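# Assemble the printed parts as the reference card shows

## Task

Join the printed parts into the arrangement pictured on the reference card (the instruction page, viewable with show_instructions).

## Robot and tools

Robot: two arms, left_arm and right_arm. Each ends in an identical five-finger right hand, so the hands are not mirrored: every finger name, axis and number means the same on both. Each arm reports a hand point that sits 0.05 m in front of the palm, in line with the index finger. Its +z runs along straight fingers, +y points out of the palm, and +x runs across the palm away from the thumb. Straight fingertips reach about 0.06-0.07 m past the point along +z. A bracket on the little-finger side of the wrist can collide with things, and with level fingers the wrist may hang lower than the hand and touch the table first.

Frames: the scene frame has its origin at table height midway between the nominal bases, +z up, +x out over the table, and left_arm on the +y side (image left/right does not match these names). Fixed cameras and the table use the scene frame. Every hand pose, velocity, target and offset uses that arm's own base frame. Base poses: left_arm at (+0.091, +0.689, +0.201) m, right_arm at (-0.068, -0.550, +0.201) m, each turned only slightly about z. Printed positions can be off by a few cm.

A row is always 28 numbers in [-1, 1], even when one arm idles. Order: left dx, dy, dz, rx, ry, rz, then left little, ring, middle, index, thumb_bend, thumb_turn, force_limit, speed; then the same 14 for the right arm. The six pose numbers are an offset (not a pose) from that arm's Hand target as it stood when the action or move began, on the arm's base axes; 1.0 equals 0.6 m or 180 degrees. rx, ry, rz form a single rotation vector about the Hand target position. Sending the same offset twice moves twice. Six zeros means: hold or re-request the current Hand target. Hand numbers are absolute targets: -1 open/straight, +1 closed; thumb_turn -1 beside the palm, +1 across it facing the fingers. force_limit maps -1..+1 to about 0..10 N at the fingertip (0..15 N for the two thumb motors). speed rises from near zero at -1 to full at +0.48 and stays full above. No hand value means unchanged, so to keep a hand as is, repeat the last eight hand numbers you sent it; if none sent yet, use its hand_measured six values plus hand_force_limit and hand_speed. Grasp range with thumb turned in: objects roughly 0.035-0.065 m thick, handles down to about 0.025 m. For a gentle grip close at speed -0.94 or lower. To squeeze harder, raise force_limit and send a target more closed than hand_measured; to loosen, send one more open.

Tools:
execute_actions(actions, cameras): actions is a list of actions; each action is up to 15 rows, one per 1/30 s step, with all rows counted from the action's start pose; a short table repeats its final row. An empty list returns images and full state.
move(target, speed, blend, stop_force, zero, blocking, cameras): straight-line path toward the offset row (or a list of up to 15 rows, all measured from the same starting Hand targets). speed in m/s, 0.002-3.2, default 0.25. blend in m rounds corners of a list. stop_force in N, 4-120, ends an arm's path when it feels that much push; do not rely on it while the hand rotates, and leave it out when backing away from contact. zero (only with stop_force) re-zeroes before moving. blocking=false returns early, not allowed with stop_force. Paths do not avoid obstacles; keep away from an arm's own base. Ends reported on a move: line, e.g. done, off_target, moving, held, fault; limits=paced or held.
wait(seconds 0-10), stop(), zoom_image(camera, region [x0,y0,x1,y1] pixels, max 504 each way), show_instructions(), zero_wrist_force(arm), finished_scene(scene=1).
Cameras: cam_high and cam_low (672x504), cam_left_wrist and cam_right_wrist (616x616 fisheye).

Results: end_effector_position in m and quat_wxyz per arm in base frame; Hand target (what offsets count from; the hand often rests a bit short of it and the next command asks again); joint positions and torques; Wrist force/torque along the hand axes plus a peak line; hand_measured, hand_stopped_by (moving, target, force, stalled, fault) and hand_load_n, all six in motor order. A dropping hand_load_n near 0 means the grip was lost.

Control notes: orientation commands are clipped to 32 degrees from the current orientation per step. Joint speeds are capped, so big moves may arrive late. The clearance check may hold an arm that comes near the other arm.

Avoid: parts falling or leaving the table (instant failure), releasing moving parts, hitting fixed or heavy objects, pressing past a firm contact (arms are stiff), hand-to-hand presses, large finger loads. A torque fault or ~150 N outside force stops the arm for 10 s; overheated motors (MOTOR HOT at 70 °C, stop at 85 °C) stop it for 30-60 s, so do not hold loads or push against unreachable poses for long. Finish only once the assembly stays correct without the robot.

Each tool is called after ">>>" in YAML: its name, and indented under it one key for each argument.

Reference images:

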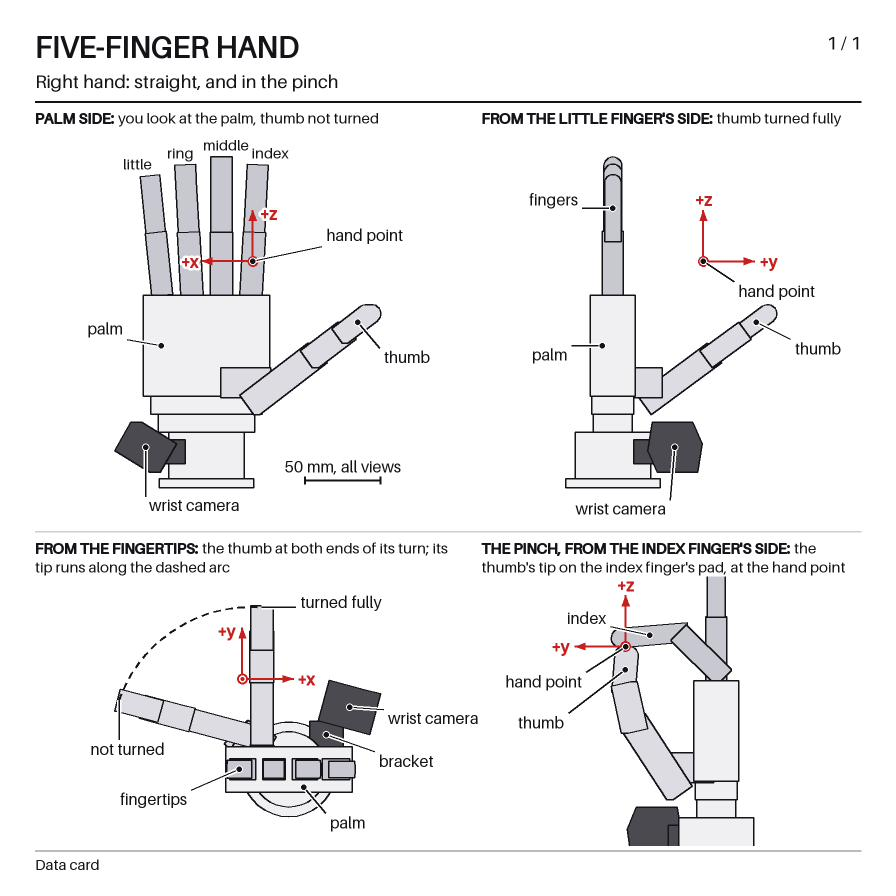

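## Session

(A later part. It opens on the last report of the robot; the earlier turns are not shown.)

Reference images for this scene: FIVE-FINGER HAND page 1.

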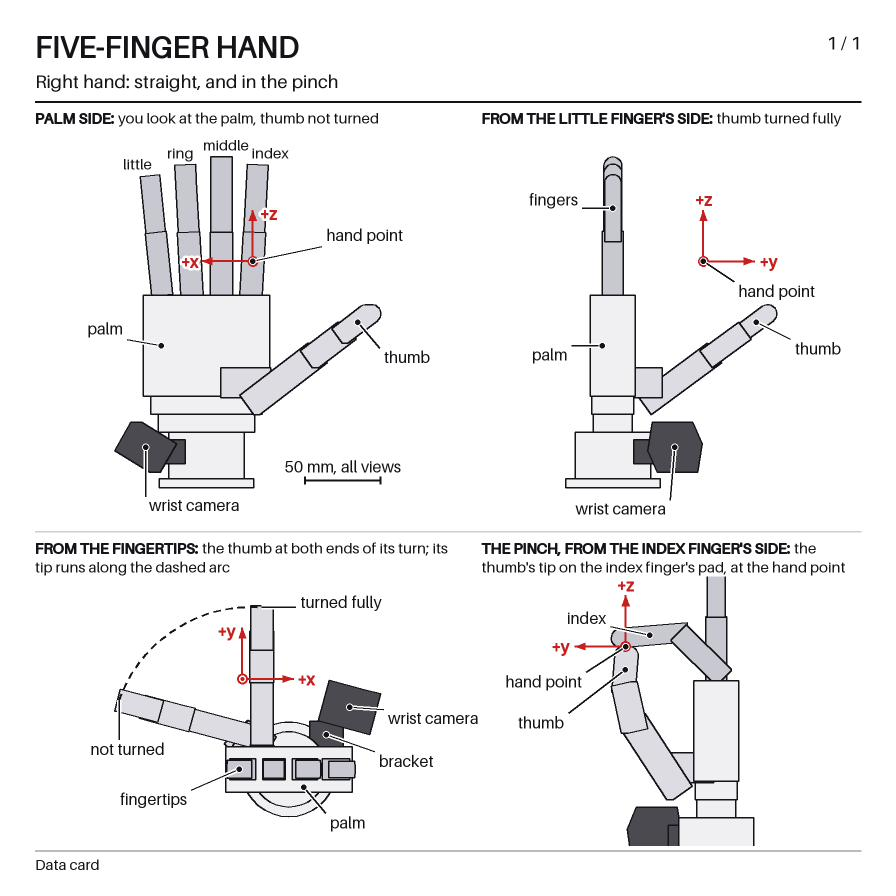

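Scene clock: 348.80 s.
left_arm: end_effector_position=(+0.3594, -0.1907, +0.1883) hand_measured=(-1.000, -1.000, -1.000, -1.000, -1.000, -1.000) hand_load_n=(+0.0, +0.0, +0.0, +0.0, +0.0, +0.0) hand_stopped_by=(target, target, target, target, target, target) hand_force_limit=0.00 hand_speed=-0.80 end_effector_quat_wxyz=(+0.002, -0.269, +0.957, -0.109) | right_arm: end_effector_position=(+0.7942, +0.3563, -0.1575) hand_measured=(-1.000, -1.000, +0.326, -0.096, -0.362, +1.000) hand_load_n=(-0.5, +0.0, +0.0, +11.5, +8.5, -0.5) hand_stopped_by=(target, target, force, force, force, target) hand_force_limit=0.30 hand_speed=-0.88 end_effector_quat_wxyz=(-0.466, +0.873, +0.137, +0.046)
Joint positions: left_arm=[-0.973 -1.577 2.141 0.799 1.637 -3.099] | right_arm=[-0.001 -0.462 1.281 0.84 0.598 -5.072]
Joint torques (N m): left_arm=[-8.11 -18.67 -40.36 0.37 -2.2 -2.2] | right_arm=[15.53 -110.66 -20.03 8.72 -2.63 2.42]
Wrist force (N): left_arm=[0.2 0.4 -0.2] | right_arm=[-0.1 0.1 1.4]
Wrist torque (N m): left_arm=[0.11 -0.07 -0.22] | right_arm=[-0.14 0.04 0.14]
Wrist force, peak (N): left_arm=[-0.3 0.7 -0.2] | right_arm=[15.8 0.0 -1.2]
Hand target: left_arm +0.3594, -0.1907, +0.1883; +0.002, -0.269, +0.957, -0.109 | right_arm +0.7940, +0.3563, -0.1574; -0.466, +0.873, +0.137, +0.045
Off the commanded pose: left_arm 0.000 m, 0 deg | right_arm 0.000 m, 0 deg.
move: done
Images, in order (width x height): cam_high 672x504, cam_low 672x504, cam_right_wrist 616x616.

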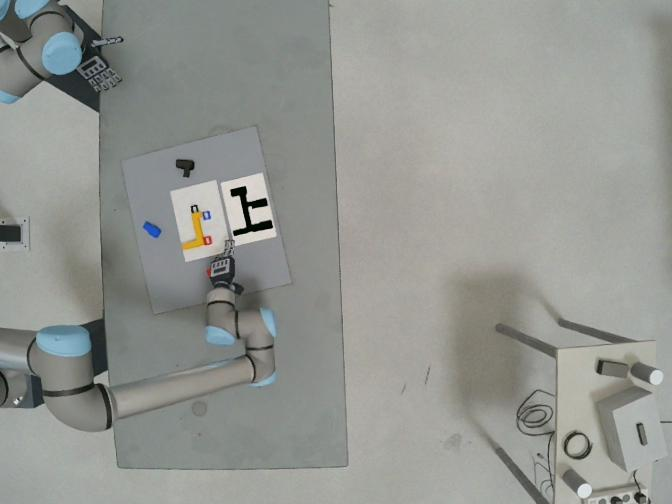

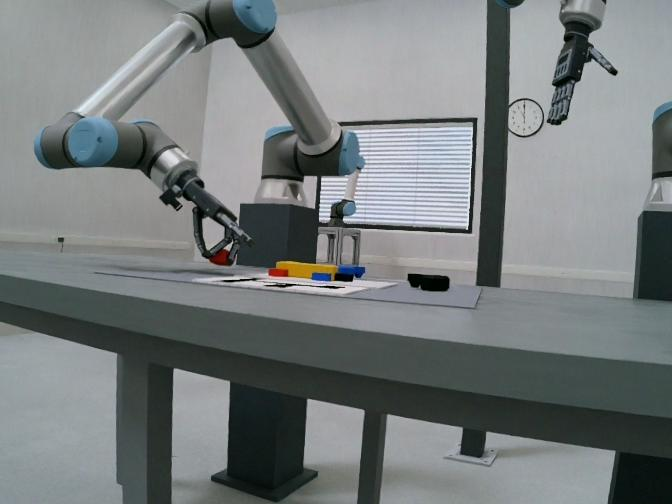

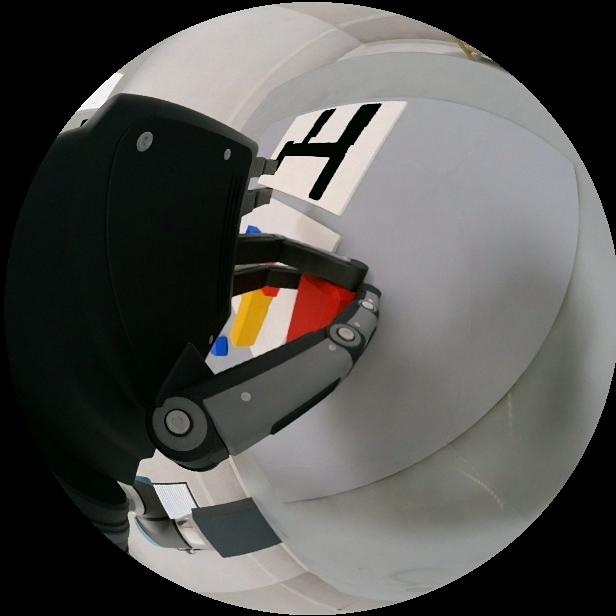

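>>> move:
  target: [0,0,0,0,0,0,-1,-1,-1,-1,-1,-1,0,-0.8,0,0,-0.04,0,0,0,-1,-1,0.6,0.6,0.4,1,0.3,-0.88]
  speed: 0.03
  stop_force: 6

>>> move:
  target: [0,0,0,0,0,0,-1,-1,-1,-1,-1,-1,0,-0.8,0,0,0,0,0,0,-1,-1,-0.55,-0.55,-0.6,1,0.3,-0.7]

>>> move:
  target: [0,0,0,0,0,0,-1,-1,-1,-1,-1,-1,0,-0.8,0,0,0.1,-0.0135,0.0653,0,-1,-1,-0.55,-0.55,-0.6,1,0.3,-0.7]
  speed: 0.15
  cameras: ["cam_high","cam_low","cam_right_wrist"]

>>> zoom_image:
  camera: "cam_low"
  region: [190, 200, 290, 290]

>>> zoom_image:
  camera: "cam_high"
  region: [190, 240, 250, 300]

>>> zoom_image:
  camera: "cam_right_wrist"
  region: [270, 200, 470, 400]

Scene clock: 356.67 s.
left_arm: end_effector_position=(+0.3594, -0.1907, +0.1883) hand_measured=(-1.000, -1.000, -1.000, -1.000, -1.000, -1.000) hand_load_n=(+0.0, +0.0, +0.0, +0.0, +0.0, +0.0) hand_stopped_by=(target, target, target, target, target, target) hand_force_limit=0.00 hand_speed=-0.80 end_effector_quat_wxyz=(+0.002, -0.269, +0.957, -0.109) | right_arm: end_effector_position=(+0.7940, +0.3563, -0.1789) hand_measured=(-1.000, -1.000, +0.326, -0.096, -0.362, +1.000) hand_load_n=(-0.5, +0.0, +0.5, +10.0, +9.0, +1.5) hand_stopped_by=(target, target, force, force, force, target) hand_force_limit=0.30 hand_speed=-0.88 end_effector_quat_wxyz=(-0.466, +0.873, +0.137, +0.045)
Joint positions: left_arm=[-0.973 -1.577 2.141 0.799 1.637 -3.099] | right_arm=[-0.001 -0.435 1.271 0.823 0.598 -5.072]
Joint torques (N m): left_arm=[-6.94 -15.98 -40.76 0.48 -2.28 -2.17] | right_arm=[12.35 -110.79 -16.12 7.35 1.49 1.22]
Wrist force (N): left_arm=[-0.1 0.8 -0.3] | right_arm=[0.0 -4.2 -1.3]
Wrist torque (N m): left_arm=[0.17 -0.01 -0.24] | right_arm=[0.00 0.02 0.19]
Wrist force, peak (N): left_arm=[0.1 0.9 0.0] | right_arm=[1.1 -10.7 -12.8]
Hand target: left_arm +0.3594, -0.1907, +0.1883; +0.002, -0.269, +0.957, -0.109 | right_arm +0.7940, +0.3563, -0.1789; -0.466, +0.873, +0.137, +0.045 (not the last commanded pose)
Off the commanded pose: left_arm 0.000 m, 0 deg | right_arm 0.003 m, 0 deg.
move: contact (right_arm)

Scene clock: 357.87 s.
left_arm: end_effector_position=(+0.3594, -0.1907, +0.1883) hand_measured=(-1.000, -1.000, -1.000, -1.000, -1.000, -1.000) hand_load_n=(+0.0, +0.0, +0.0, +0.0, +0.0, +0.0) hand_stopped_by=(target, target, target, target, target, target) hand_force_limit=0.00 hand_speed=-0.80 end_effector_quat_wxyz=(+0.002, -0.269, +0.957, -0.109) | right_arm: end_effector_position=(+0.7940, +0.3563, -0.1789) hand_measured=(-1.000, -1.000, -0.426, -0.550, -0.600, +1.000) hand_load_n=(+0.0, +0.0, -14.5, +0.0, +0.0, +0.0) hand_stopped_by=(target, target, moving, target, target, target) hand_force_limit=0.30 hand_speed=-0.70 end_effector_quat_wxyz=(-0.466, +0.873, +0.137, +0.045)
Joint positions: left_arm=[-0.973 -1.577 2.141 0.799 1.637 -3.099] | right_arm=[-0.001 -0.435 1.271 0.823 0.598 -5.072]
Joint torques (N m): left_arm=[-6.75 -17.43 -40.88 0.41 -2.23 -2.17] | right_arm=[12.69 -98.37 -19.33 5.61 -2.35 1.12]
Wrist force (N): left_arm=[0.1 0.3 -0.2] | right_arm=[0.3 0.9 -14.9]
Wrist torque (N m): left_arm=[0.09 -0.05 -0.23] | right_arm=[0.09 0.39 0.17]
Wrist force, peak (N): left_arm=[-0.1 0.7 -0.2] | right_arm=[0.3 0.9 -14.9]
Hand target: left_arm +0.3594, -0.1907, +0.1883; +0.002, -0.269, +0.957, -0.109 | right_arm +0.7940, +0.3563, -0.1789; -0.466, +0.873, +0.137, +0.045
Off the commanded pose: left_arm 0.000 m, 0 deg | right_arm 0.000 m, 0 deg.
move: done

Scene clock: 359.03 s.
left_arm: end_effector_position=(+0.3594, -0.1907, +0.1883) hand_measured=(-1.000, -1.000, -1.000, -1.000, -1.000, -1.000) hand_load_n=(+0.0, +0.0, +0.0, +0.0, +0.0, +0.0) hand_stopped_by=(target, target, target, target, target, target) hand_force_limit=0.00 hand_speed=-0.80 end_effector_quat_wxyz=(+0.002, -0.269, +0.957, -0.109) | right_arm: end_effector_position=(+0.7940, +0.3564, -0.1190) hand_measured=(-1.000, -1.000, -0.426, -0.550, -0.600, +1.000) hand_load_n=(+0.0, +0.0, +0.0, +0.0, +0.0, +0.0) hand_stopped_by=(target, target, stalled, target, target, target) hand_force_limit=0.30 hand_speed=-0.70 end_effector_quat_wxyz=(-0.459, +0.883, +0.090, -0.047)
Joint positions: left_arm=[-0.973 -1.577 2.141 0.799 1.637 -3.099] | right_arm=[0.009 -0.432 1.171 1.1 0.637 -5.042]
Joint torques (N m): left_arm=[-7.03 -18.29 -40.63 0.46 -2.35 -2.23] | right_arm=[-8.04 -96.75 -22.25 2.35 -3.61 -2.82]
Wrist force (N): left_arm=[0.0 0.7 0.0] | right_arm=[-0.6 0.1 0.7]
Wrist torque (N m): left_arm=[0.14 -0.04 -0.23] | right_arm=[-0.06 0.05 -0.17]
Wrist force, peak (N): left_arm=[-0.4 0.7 -0.1] | right_arm=[0.1 1.2 -14.7]
Hand target: left_arm +0.3594, -0.1907, +0.1883; +0.002, -0.269, +0.957, -0.109 | right_arm +0.7940, +0.3563, -0.1189; -0.459, +0.883, +0.090, -0.047
Off the commanded pose: left_arm 0.000 m, 0 deg | right_arm 0.000 m, 0 deg.
move: done
Images, in order (width x height): cam_high 672x504, cam_low 672x504, cam_right_wrist 616x616.

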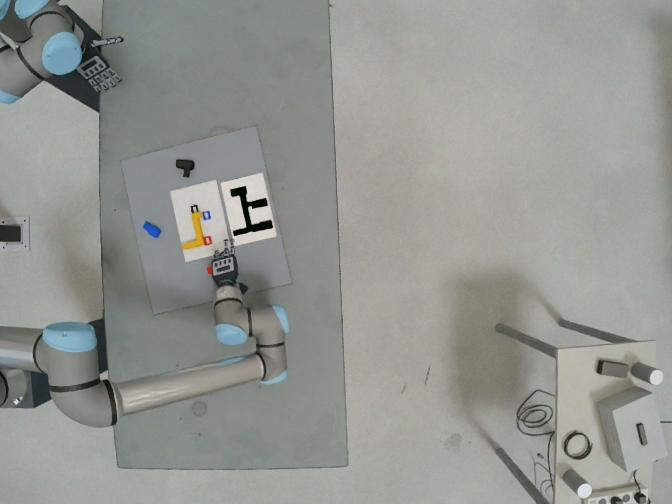

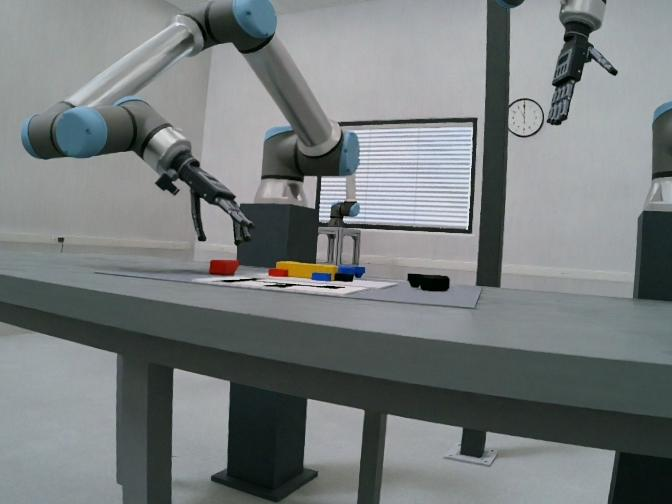

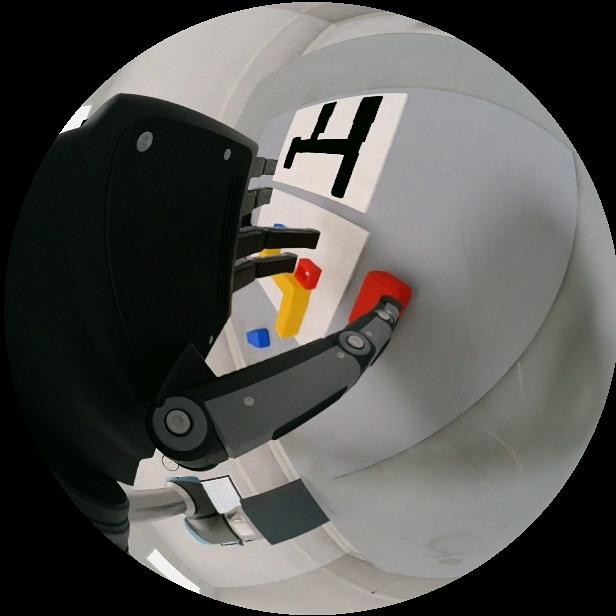

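Scaled by 5.040 from the camera's 672x504 image, which has a finer 960x720 frame.

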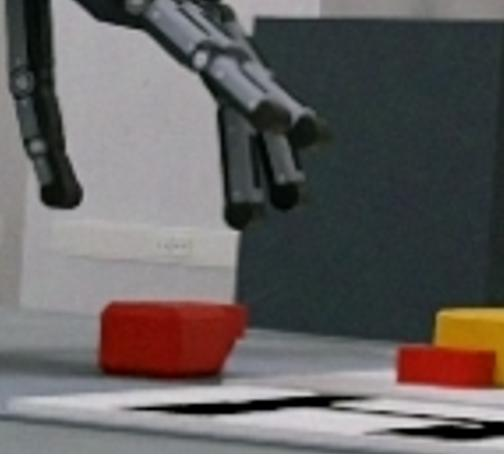

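Scaled by 8.400 from the camera's 672x504 image, which has a finer 960x720 frame.

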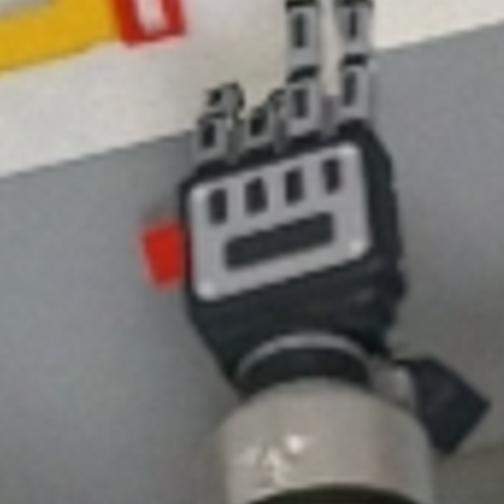

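Scaled by 2.520 from the camera's 616x616 image, which has a finer 880x880 frame.

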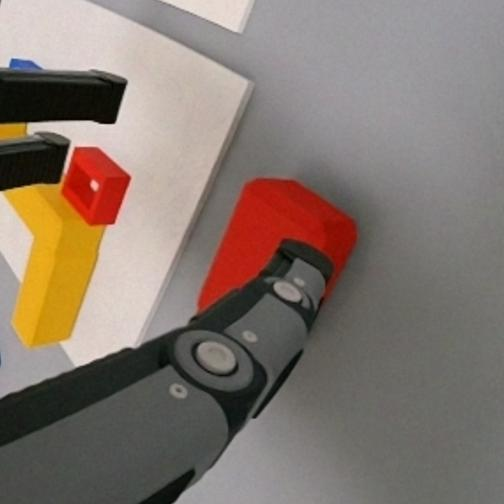

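>>> move:
  target: [0,0,0,0,0,0,-1,-1,-1,-1,-1,-1,0,-0.8,-0.0146,-0.0033,-0.089,0,0,0.005,-1,-1,-0.55,-0.55,-0.65,1,0.3,-0.7]
  speed: 0.08
  stop_force: 8

>>> move:
  target: [0,0,0,0,0,0,-1,-1,-1,-1,-1,-1,0,-0.8,0,0,0,0,0,0,-1,-1,0.5,0.5,0.3,1,0.2,-0.88]
  cameras: ["cam_high","cam_low","cam_right_wrist"]

>>> zoom_image:
  camera: "cam_low"
  region: [190, 220, 270, 290]

>>> zoom_image:
  camera: "cam_high"
  region: [190, 240, 250, 300]

>>> zoom_image:
  camera: "cam_right_wrist"
  region: [230, 200, 400, 370]

Scene clock: 370.33 s.
left_arm: end_effector_position=(+0.3594, -0.1907, +0.1883) hand_measured=(-1.000, -1.000, -1.000, -1.000, -1.000, -1.000) hand_load_n=(+0.0, +0.0, +0.0, +0.0, +0.0, +0.0) hand_stopped_by=(target, target, target, target, target, target) hand_force_limit=0.00 hand_speed=-0.80 end_effector_quat_wxyz=(+0.002, -0.269, +0.957, -0.109) | right_arm: end_effector_position=(+0.7853, +0.3543, -0.1723) hand_measured=(-1.000, -1.000, -0.426, -0.550, -0.650, +1.000) hand_load_n=(+0.0, +0.0, +0.0, +0.0, +0.0, +0.0) hand_stopped_by=(target, target, stalled, target, target, target) hand_force_limit=0.30 hand_speed=-0.70 end_effector_quat_wxyz=(-0.459, +0.882, +0.097, -0.051)
Joint positions: left_arm=[-0.973 -1.577 2.141 0.799 1.637 -3.099] | right_arm=[0.008 -0.372 1.165 1.068 0.642 -5.069]
Joint torques (N m): left_arm=[-7.55 -16.89 -40.62 0.41 -2.14 -2.45] | right_arm=[-9 -117.93 -17.77 8.63 -2.99 2.5]
Wrist force (N): left_arm=[-0.3 0.6 -0.1] | right_arm=[-0.9 0.5 0.5]
Wrist torque (N m): left_arm=[0.13 0.02 -0.25] | right_arm=[0.01 0.10 0.12]
Wrist force, peak (N): left_arm=[0.0 0.8 0.0] | right_arm=[-1.2 1.0 1.3]
Hand target: left_arm +0.3594, -0.1907, +0.1883; +0.002, -0.269, +0.957, -0.109 | right_arm +0.7853, +0.3543, -0.1723; -0.459, +0.882, +0.097, -0.051
Off the commanded pose: left_arm 0.000 m, 0 deg | right_arm 0.000 m, 0 deg.
move: done

Scene clock: 372.07 s.
left_arm: end_effector_position=(+0.3594, -0.1907, +0.1883) hand_measured=(-1.000, -1.000, -1.000, -1.000, -1.000, -1.000) hand_load_n=(+0.0, +0.0, +0.0, +0.0, +0.0, +0.0) hand_stopped_by=(target, target, target, target, target, target) hand_force_limit=0.00 hand_speed=-0.80 end_effector_quat_wxyz=(+0.002, -0.269, +0.957, -0.109) | right_arm: end_effector_position=(+0.7853, +0.3543, -0.1723) hand_measured=(-1.000, -1.000, -0.062, -0.062, -0.446, +1.000) hand_load_n=(+0.0, +0.0, +8.0, +6.0, +11.5, -2.0) hand_stopped_by=(target, target, force, force, force, target) hand_force_limit=0.20 hand_speed=-0.88 end_effector_quat_wxyz=(-0.459, +0.882, +0.097, -0.051)
Joint positions: left_arm=[-0.973 -1.577 2.141 0.799 1.637 -3.099] | right_arm=[0.008 -0.372 1.165 1.068 0.642 -5.069]
Joint torques (N m): left_arm=[-6.55 -17.21 -40.08 0.62 -2.29 -2.04] | right_arm=[2.28 -117.76 -18.15 7.92 -3.03 2.42]
Wrist force (N): left_arm=[-0.1 0.3 -0.3] | right_arm=[-0.9 0.4 0.9]
Wrist torque (N m): left_arm=[0.10 -0.02 -0.24] | right_arm=[-0.03 0.08 0.12]
Wrist force, peak (N): left_arm=[-0.4 0.6 -0.4] | right_arm=[-1.1 0.0 0.9]
Hand target: left_arm +0.3594, -0.1907, +0.1883; +0.002, -0.269, +0.957, -0.109 | right_arm +0.7853, +0.3543, -0.1723; -0.459, +0.882, +0.097, -0.051
Off the commanded pose: left_arm 0.000 m, 0 deg | right_arm 0.000 m, 0 deg.
move: done
Images, in order (width x height): cam_high 672x504, cam_low 672x504, cam_right_wrist 616x616.

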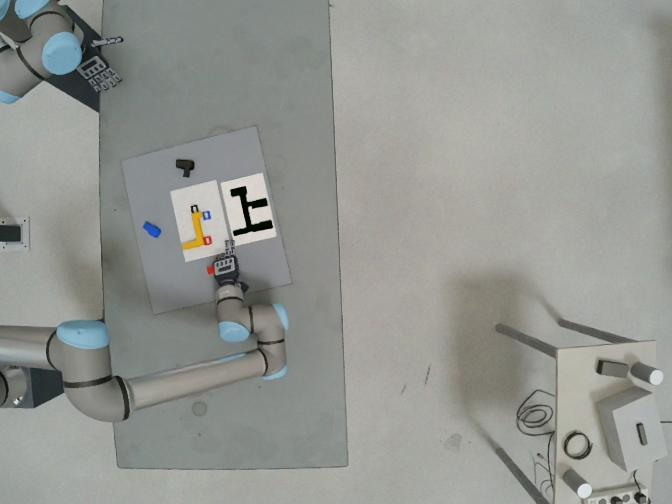

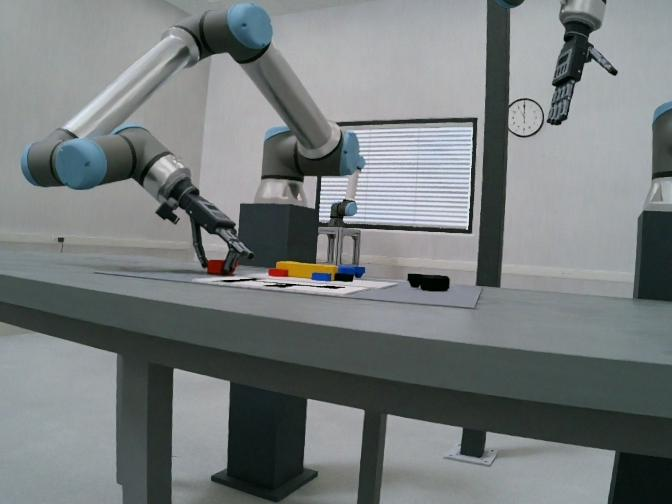

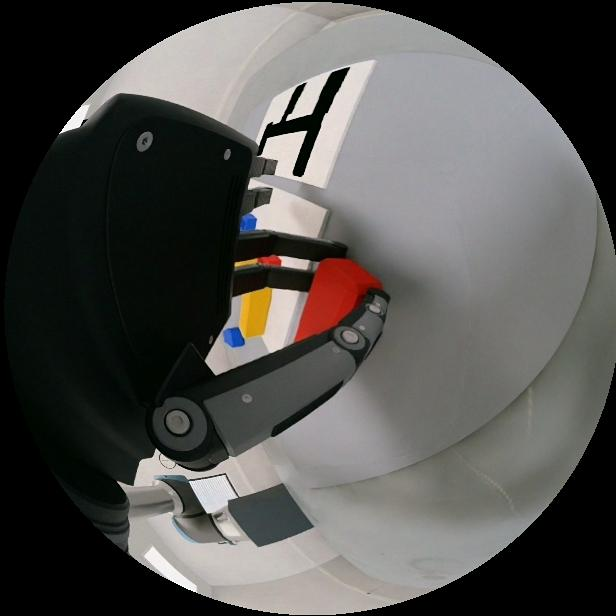

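Scaled by 6.300 from the camera's 672x504 image, which has a finer 960x720 frame.

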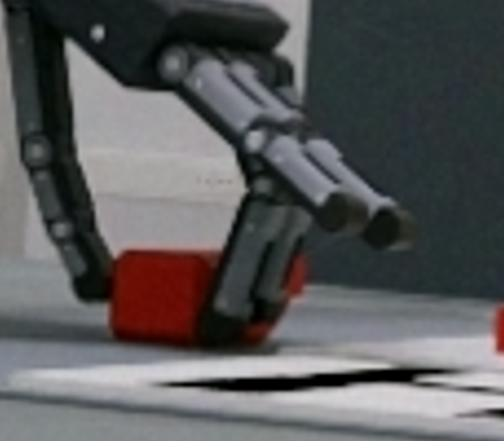

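Scaled by 8.400 from the camera's 672x504 image, which has a finer 960x720 frame.

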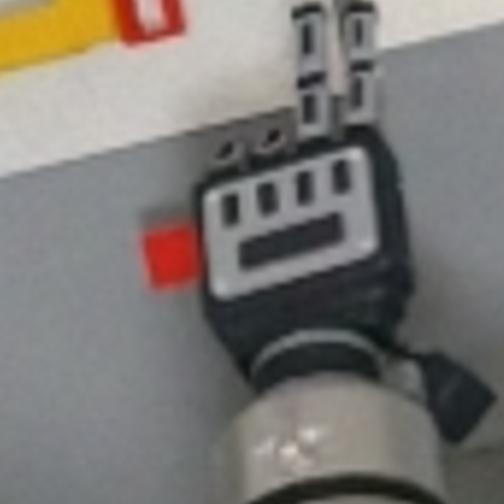

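Scaled by 2.965 from the camera's 616x616 image, which has a finer 880x880 frame.

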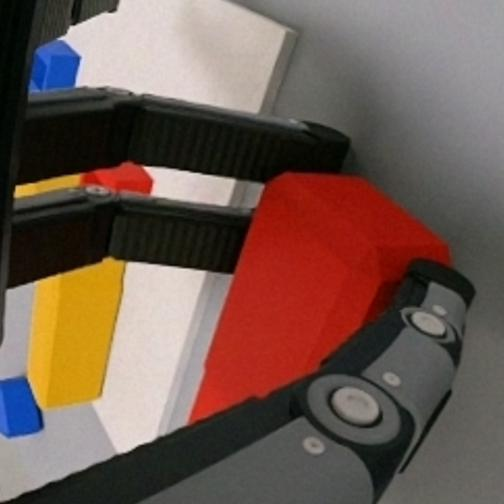

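>>> move:
  target:
    - [0,0,0,0,0,0,-1,-1,-1,-1,-1,-1,0,-0.8,0,0,0.1,0,0,0,-1,-1,0.5,0.5,0.3,1,0.2,-0.88]
    - [0,0,0,0,0,0,-1,-1,-1,-1,-1,-1,0,-0.8,-0.024,0.1973,0.1,0,0,-0.004,-1,-1,0.5,0.5,0.3,1,0.2,-0.88]
    - [0,0,0,0,0,0,-1,-1,-1,-1,-1,-1,0,-0.8,-0.024,0.1973,0.04,0,0,-0.004,-1,-1,0.5,0.5,0.3,1,0.2,-0.88]
  speed: 0.12
  blend: 0.01
  cameras: ["cam_high","cam_low","cam_right_wrist"]

>>> zoom_image:
  camera: "cam_low"
  region: [250, 230, 330, 290]

>>> zoom_image:
  camera: "cam_high"
  region: [190, 215, 230, 255]

>>> zoom_image:
  camera: "cam_right_wrist"
  region: [230, 220, 400, 390]

Scene clock: 383.60 s.
left_arm: end_effector_position=(+0.3594, -0.1907, +0.1883) hand_measured=(-1.000, -1.000, -1.000, -1.000, -1.000, -1.000) hand_load_n=(+0.0, +0.0, +0.0, +0.0, +0.0, +0.0) hand_stopped_by=(target, target, target, target, target, target) hand_force_limit=0.00 hand_speed=-0.80 end_effector_quat_wxyz=(+0.002, -0.269, +0.957, -0.109) | right_arm: end_effector_position=(+0.7710, +0.4728, -0.1483) hand_measured=(-1.000, -1.000, -0.062, -0.062, -0.446, +1.000) hand_load_n=(+0.0, +0.0, +8.0, +6.0, +11.5, -1.5) hand_stopped_by=(target, target, force, force, force, target) hand_force_limit=0.20 hand_speed=-0.88 end_effector_quat_wxyz=(-0.459, +0.882, +0.091, -0.048)
Joint positions: left_arm=[-0.973 -1.577 2.141 0.799 1.637 -3.099] | right_arm=[0.145 -0.403 1.125 0.937 0.614 -4.818]
Joint torques (N m): left_arm=[-7.41 -16.86 -39.92 0.51 -2.35 -2] | right_arm=[-15.28 -117.36 -20.98 8.22 0.73 0.12]
Wrist force (N): left_arm=[0.0 0.2 -0.1] | right_arm=[-0.5 -0.4 0.7]
Wrist torque (N m): left_arm=[0.08 -0.04 -0.24] | right_arm=[-0.17 0.02 -0.13]
Wrist force, peak (N): left_arm=[-0.4 0.8 -0.4] | right_arm=[-0.7 1.8 1.6]
Hand target: left_arm +0.3594, -0.1907, +0.1883; +0.002, -0.269, +0.957, -0.109 | right_arm +0.7709, +0.4727, -0.1483; -0.459, +0.882, +0.091, -0.048
Off the commanded pose: left_arm 0.000 m, 0 deg | right_arm 0.000 m, 0 deg.
move: done
Images, in order (width x height): cam_high 672x504, cam_low 672x504, cam_right_wrist 616x616.

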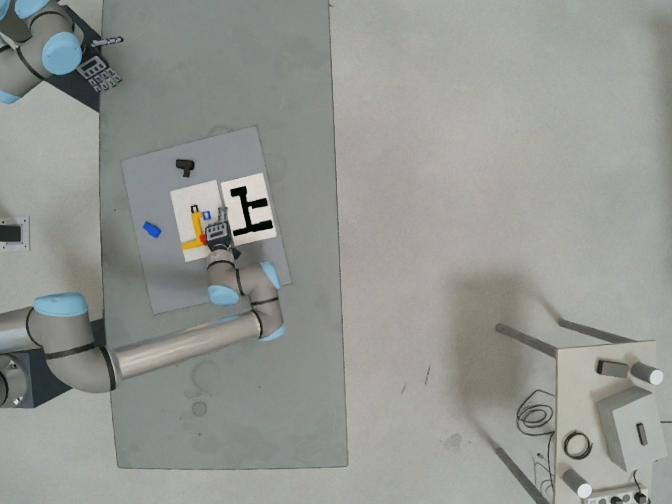

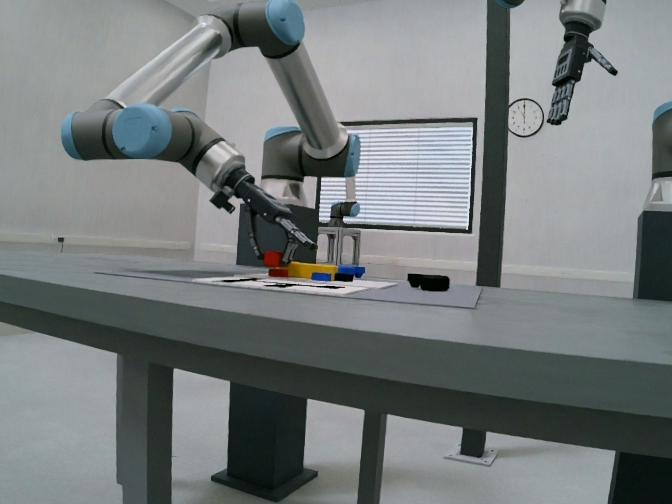

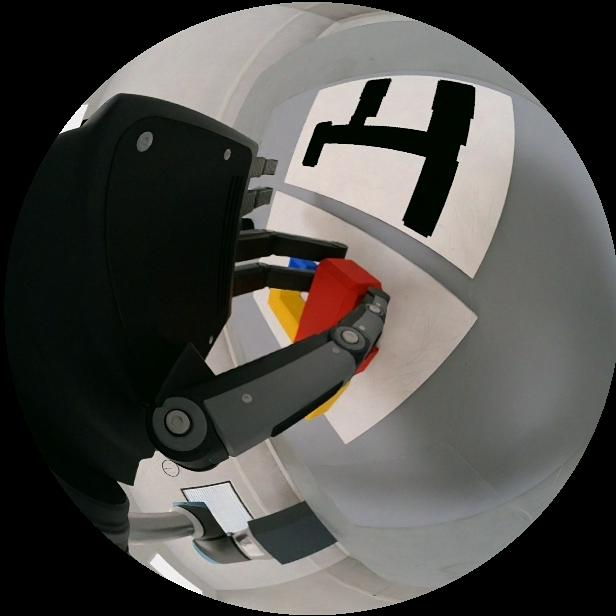

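Scaled by 6.300 from the camera's 672x504 image, which has a finer 960x720 frame.

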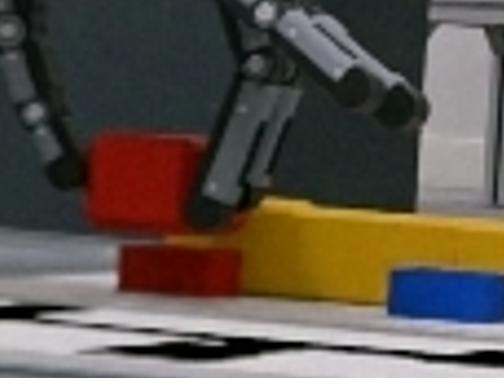

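Scaled by 12.600 from the camera's 672x504 image, which has a finer 960x720 frame.

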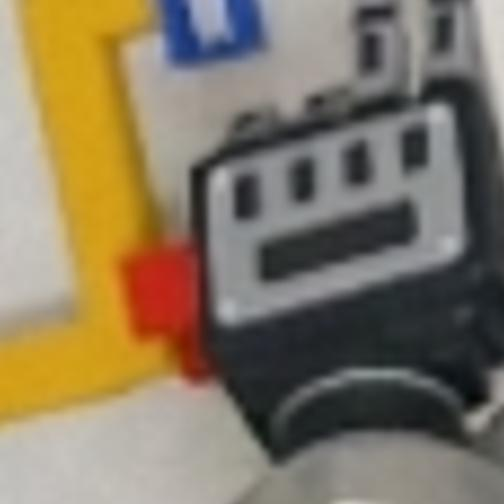

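Scaled by 2.965 from the camera's 616x616 image, which has a finer 880x880 frame.

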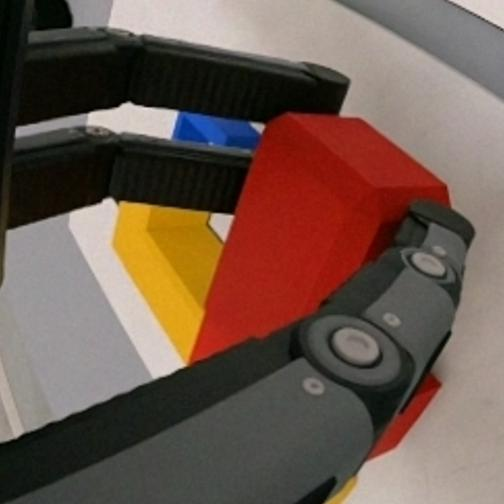

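>>> move:
  target: [0,0,0,0,0,0,-1,-1,-1,-1,-1,-1,0,-0.8,0.0055,-0.0152,0,0,0,0,-1,-1,0.5,0.5,0.3,1,0.2,-0.88]
  speed: 0.05
  cameras: ["cam_high","cam_low","cam_right_wrist"]

>>> zoom_image:
  camera: "cam_low"
  region: [250, 230, 330, 290]

>>> zoom_image:
  camera: "cam_high"
  region: [190, 215, 230, 255]

Scene clock: 398.97 s.
left_arm: end_effector_position=(+0.3594, -0.1907, +0.1883) hand_measured=(-1.000, -1.000, -1.000, -1.000, -1.000, -1.000) hand_load_n=(+0.0, +0.0, +0.0, +0.0, +0.0, -0.5) hand_stopped_by=(target, target, target, target, target, target) hand_force_limit=0.00 hand_speed=-0.80 end_effector_quat_wxyz=(+0.002, -0.269, +0.957, -0.109) | right_arm: end_effector_position=(+0.7742, +0.4634, -0.1483) hand_measured=(-1.000, -1.000, -0.062, -0.062, -0.446, +1.000) hand_load_n=(+0.0, +0.0, +8.0, +6.0, +11.0, -1.5) hand_stopped_by=(target, target, force, force, force, target) hand_force_limit=0.20 hand_speed=-0.88 end_effector_quat_wxyz=(-0.459, +0.882, +0.091, -0.048)
Joint positions: left_arm=[-0.973 -1.577 2.141 0.799 1.637 -3.099] | right_arm=[0.134 -0.401 1.124 0.951 0.615 -4.837]
Joint torques (N m): left_arm=[-6.48 -17.47 -40.98 0.37 -2.38 -2.04] | right_arm=[10.02 -89.9 -33.18 3.38 0.3 2.16]
Wrist force (N): left_arm=[0.0 0.5 -0.2] | right_arm=[-0.9 0.1 0.7]
Wrist torque (N m): left_arm=[0.11 -0.03 -0.24] | right_arm=[-0.07 0.09 0.12]
Wrist force, peak (N): left_arm=[0.2 0.8 -0.3] | right_arm=[-0.9 -0.2 1.1]
Hand target: left_arm +0.3594, -0.1907, +0.1883; +0.002, -0.269, +0.957, -0.109 | right_arm +0.7742, +0.4636, -0.1483; -0.459, +0.882, +0.091, -0.048
Off the commanded pose: left_arm 0.000 m, 0 deg | right_arm 0.000 m, 0 deg.
move: done
Images, in order (width x height): cam_high 672x504, cam_low 672x504, cam_right_wrist 616x616.

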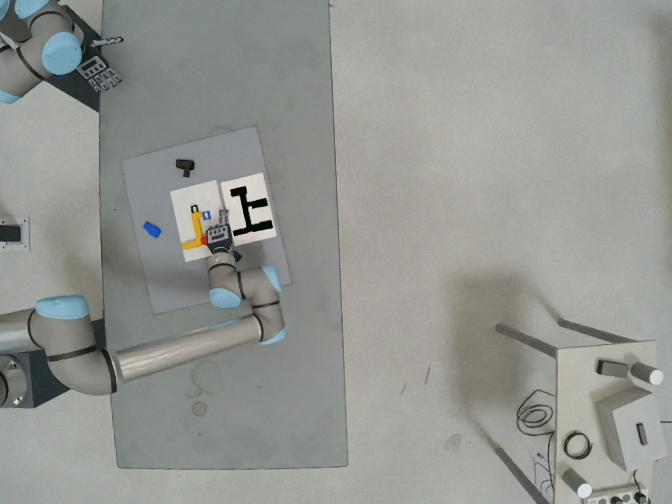

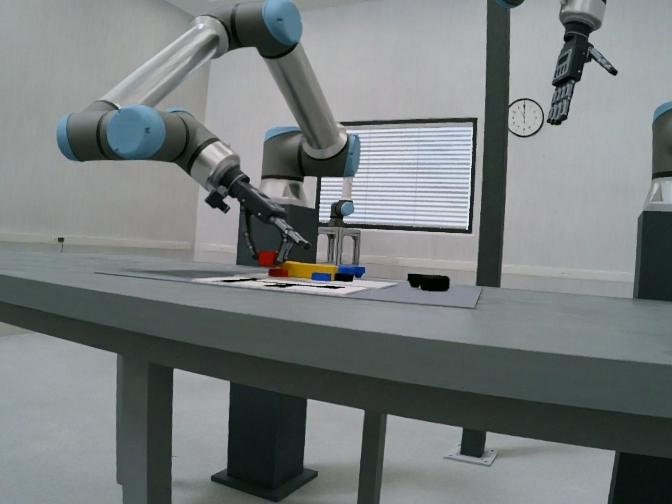

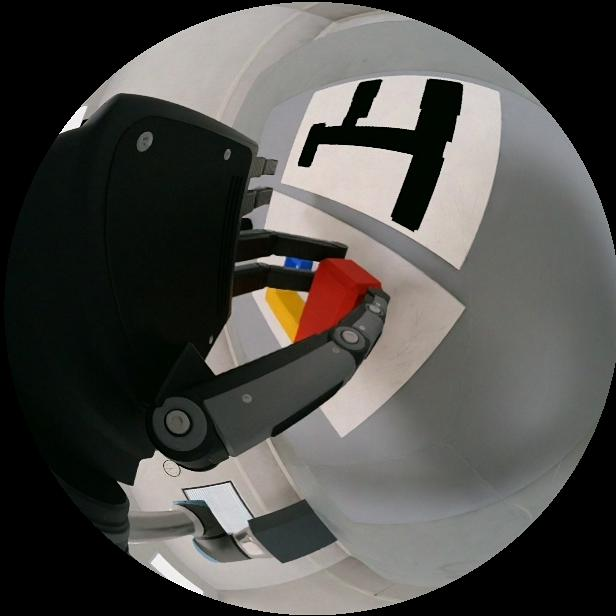

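Scaled by 6.300 from the camera's 672x504 image, which has a finer 960x720 frame.

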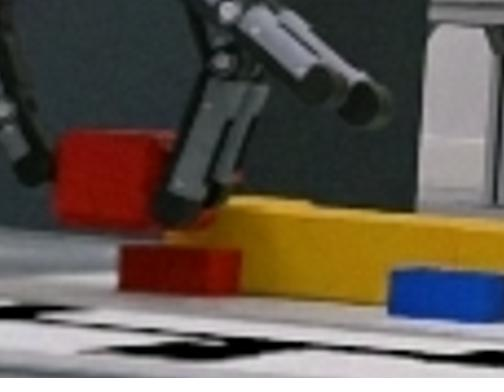

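Scaled by 12.600 from the camera's 672x504 image, which has a finer 960x720 frame.

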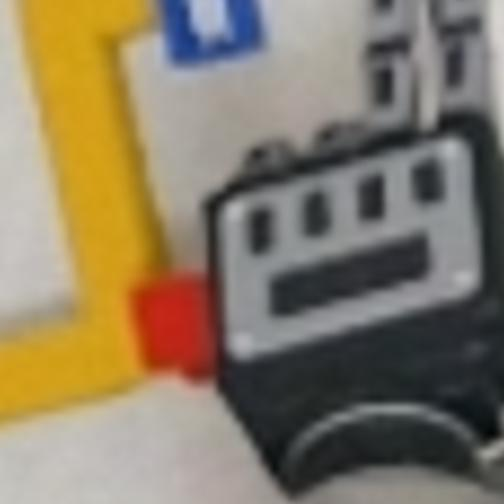

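>>> move:
  target: [0,0,0,0,0,0,-1,-1,-1,-1,-1,-1,0,-0.8,0,0,-0.035,0,0,0,-1,-1,0.5,0.5,0.3,1,0.2,-0.88]
  speed: 0.015
  stop_force: 4
  cameras: ["cam_high","cam_low","cam_right_wrist"]

>>> zoom_image:
  camera: "cam_low"
  region: [250, 230, 330, 290]

>>> zoom_image:
  camera: "cam_high"
  region: [190, 215, 230, 255]

Scene clock: 405.80 s.
left_arm: end_effector_position=(+0.3594, -0.1907, +0.1883) hand_measured=(-1.000, -1.000, -1.000, -1.000, -1.000, -1.000) hand_load_n=(+0.0, +0.0, +0.0, +0.0, +0.0, +0.0) hand_stopped_by=(target, target, target, target, target, target) hand_force_limit=0.00 hand_speed=-0.80 end_effector_quat_wxyz=(+0.002, -0.269, +0.957, -0.109) | right_arm: end_effector_position=(+0.7742, +0.4636, -0.1675) hand_measured=(-1.000, -1.000, -0.062, -0.062, -0.446, +1.000) hand_load_n=(+0.0, +0.0, +7.5, +5.5, +10.5, -1.5) hand_stopped_by=(target, target, force, force, force, target) hand_force_limit=0.20 hand_speed=-0.88 end_effector_quat_wxyz=(-0.459, +0.882, +0.091, -0.048)
Joint positions: left_arm=[-0.973 -1.577 2.141 0.799 1.637 -3.099] | right_arm=[0.134 -0.378 1.115 0.937 0.615 -4.837]
Joint torques (N m): left_arm=[-6.24 -17.29 -40.96 0.27 -2.06 -2.09] | right_arm=[14.08 -119.65 -19.63 8.56 -2.59 2.22]
Wrist force (N): left_arm=[0.2 0.2 0.1] | right_arm=[-1.1 0.0 0.5]
Wrist torque (N m): left_arm=[0.06 -0.07 -0.23] | right_arm=[-0.09 0.11 0.12]
Wrist force, peak (N): left_arm=[-0.2 0.4 -0.7] | right_arm=[1.2 -4.1 -4.6]
Hand target: left_arm +0.3594, -0.1907, +0.1883; +0.002, -0.269, +0.957, -0.109 | right_arm +0.7742, +0.4636, -0.1675; -0.459, +0.882, +0.091, -0.048 (not the last commanded pose)
Off the commanded pose: left_arm 0.000 m, 0 deg | right_arm 0.002 m, 0 deg.
move: contact (right_arm)
Images, in order (width x height): cam_high 672x504, cam_low 672x504, cam_right_wrist 616x616.

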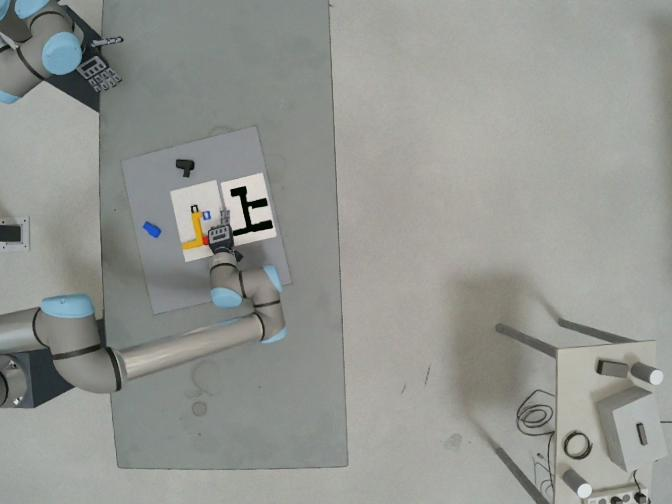

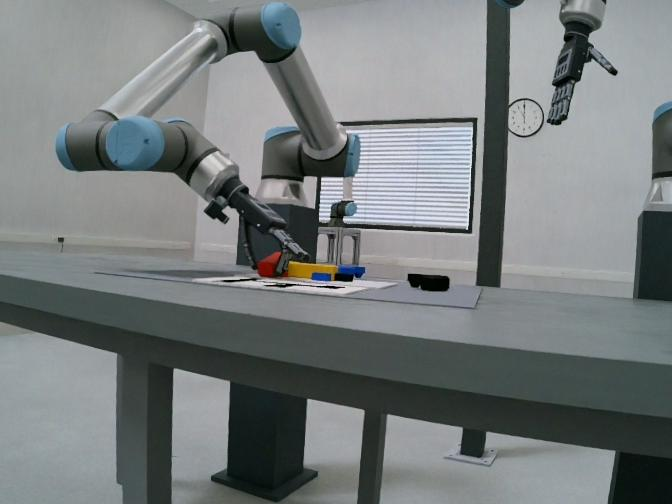

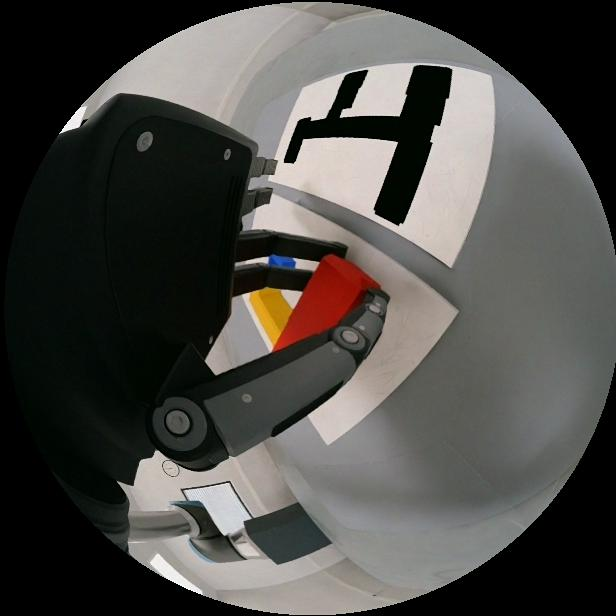

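Scaled by 6.300 from the camera's 672x504 image, which has a finer 960x720 frame.

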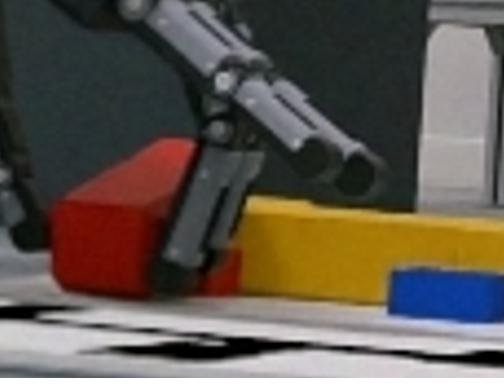

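Scaled by 12.600 from the camera's 672x504 image, which has a finer 960x720 frame.

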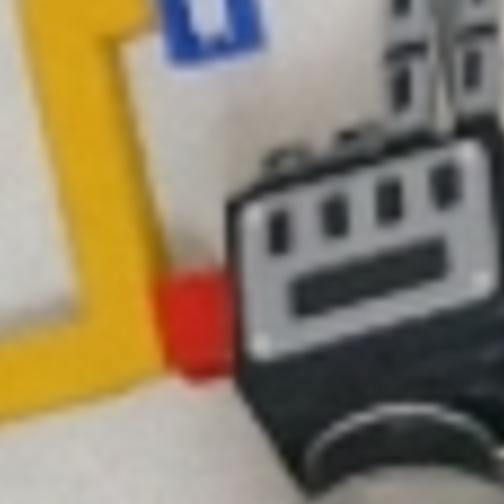

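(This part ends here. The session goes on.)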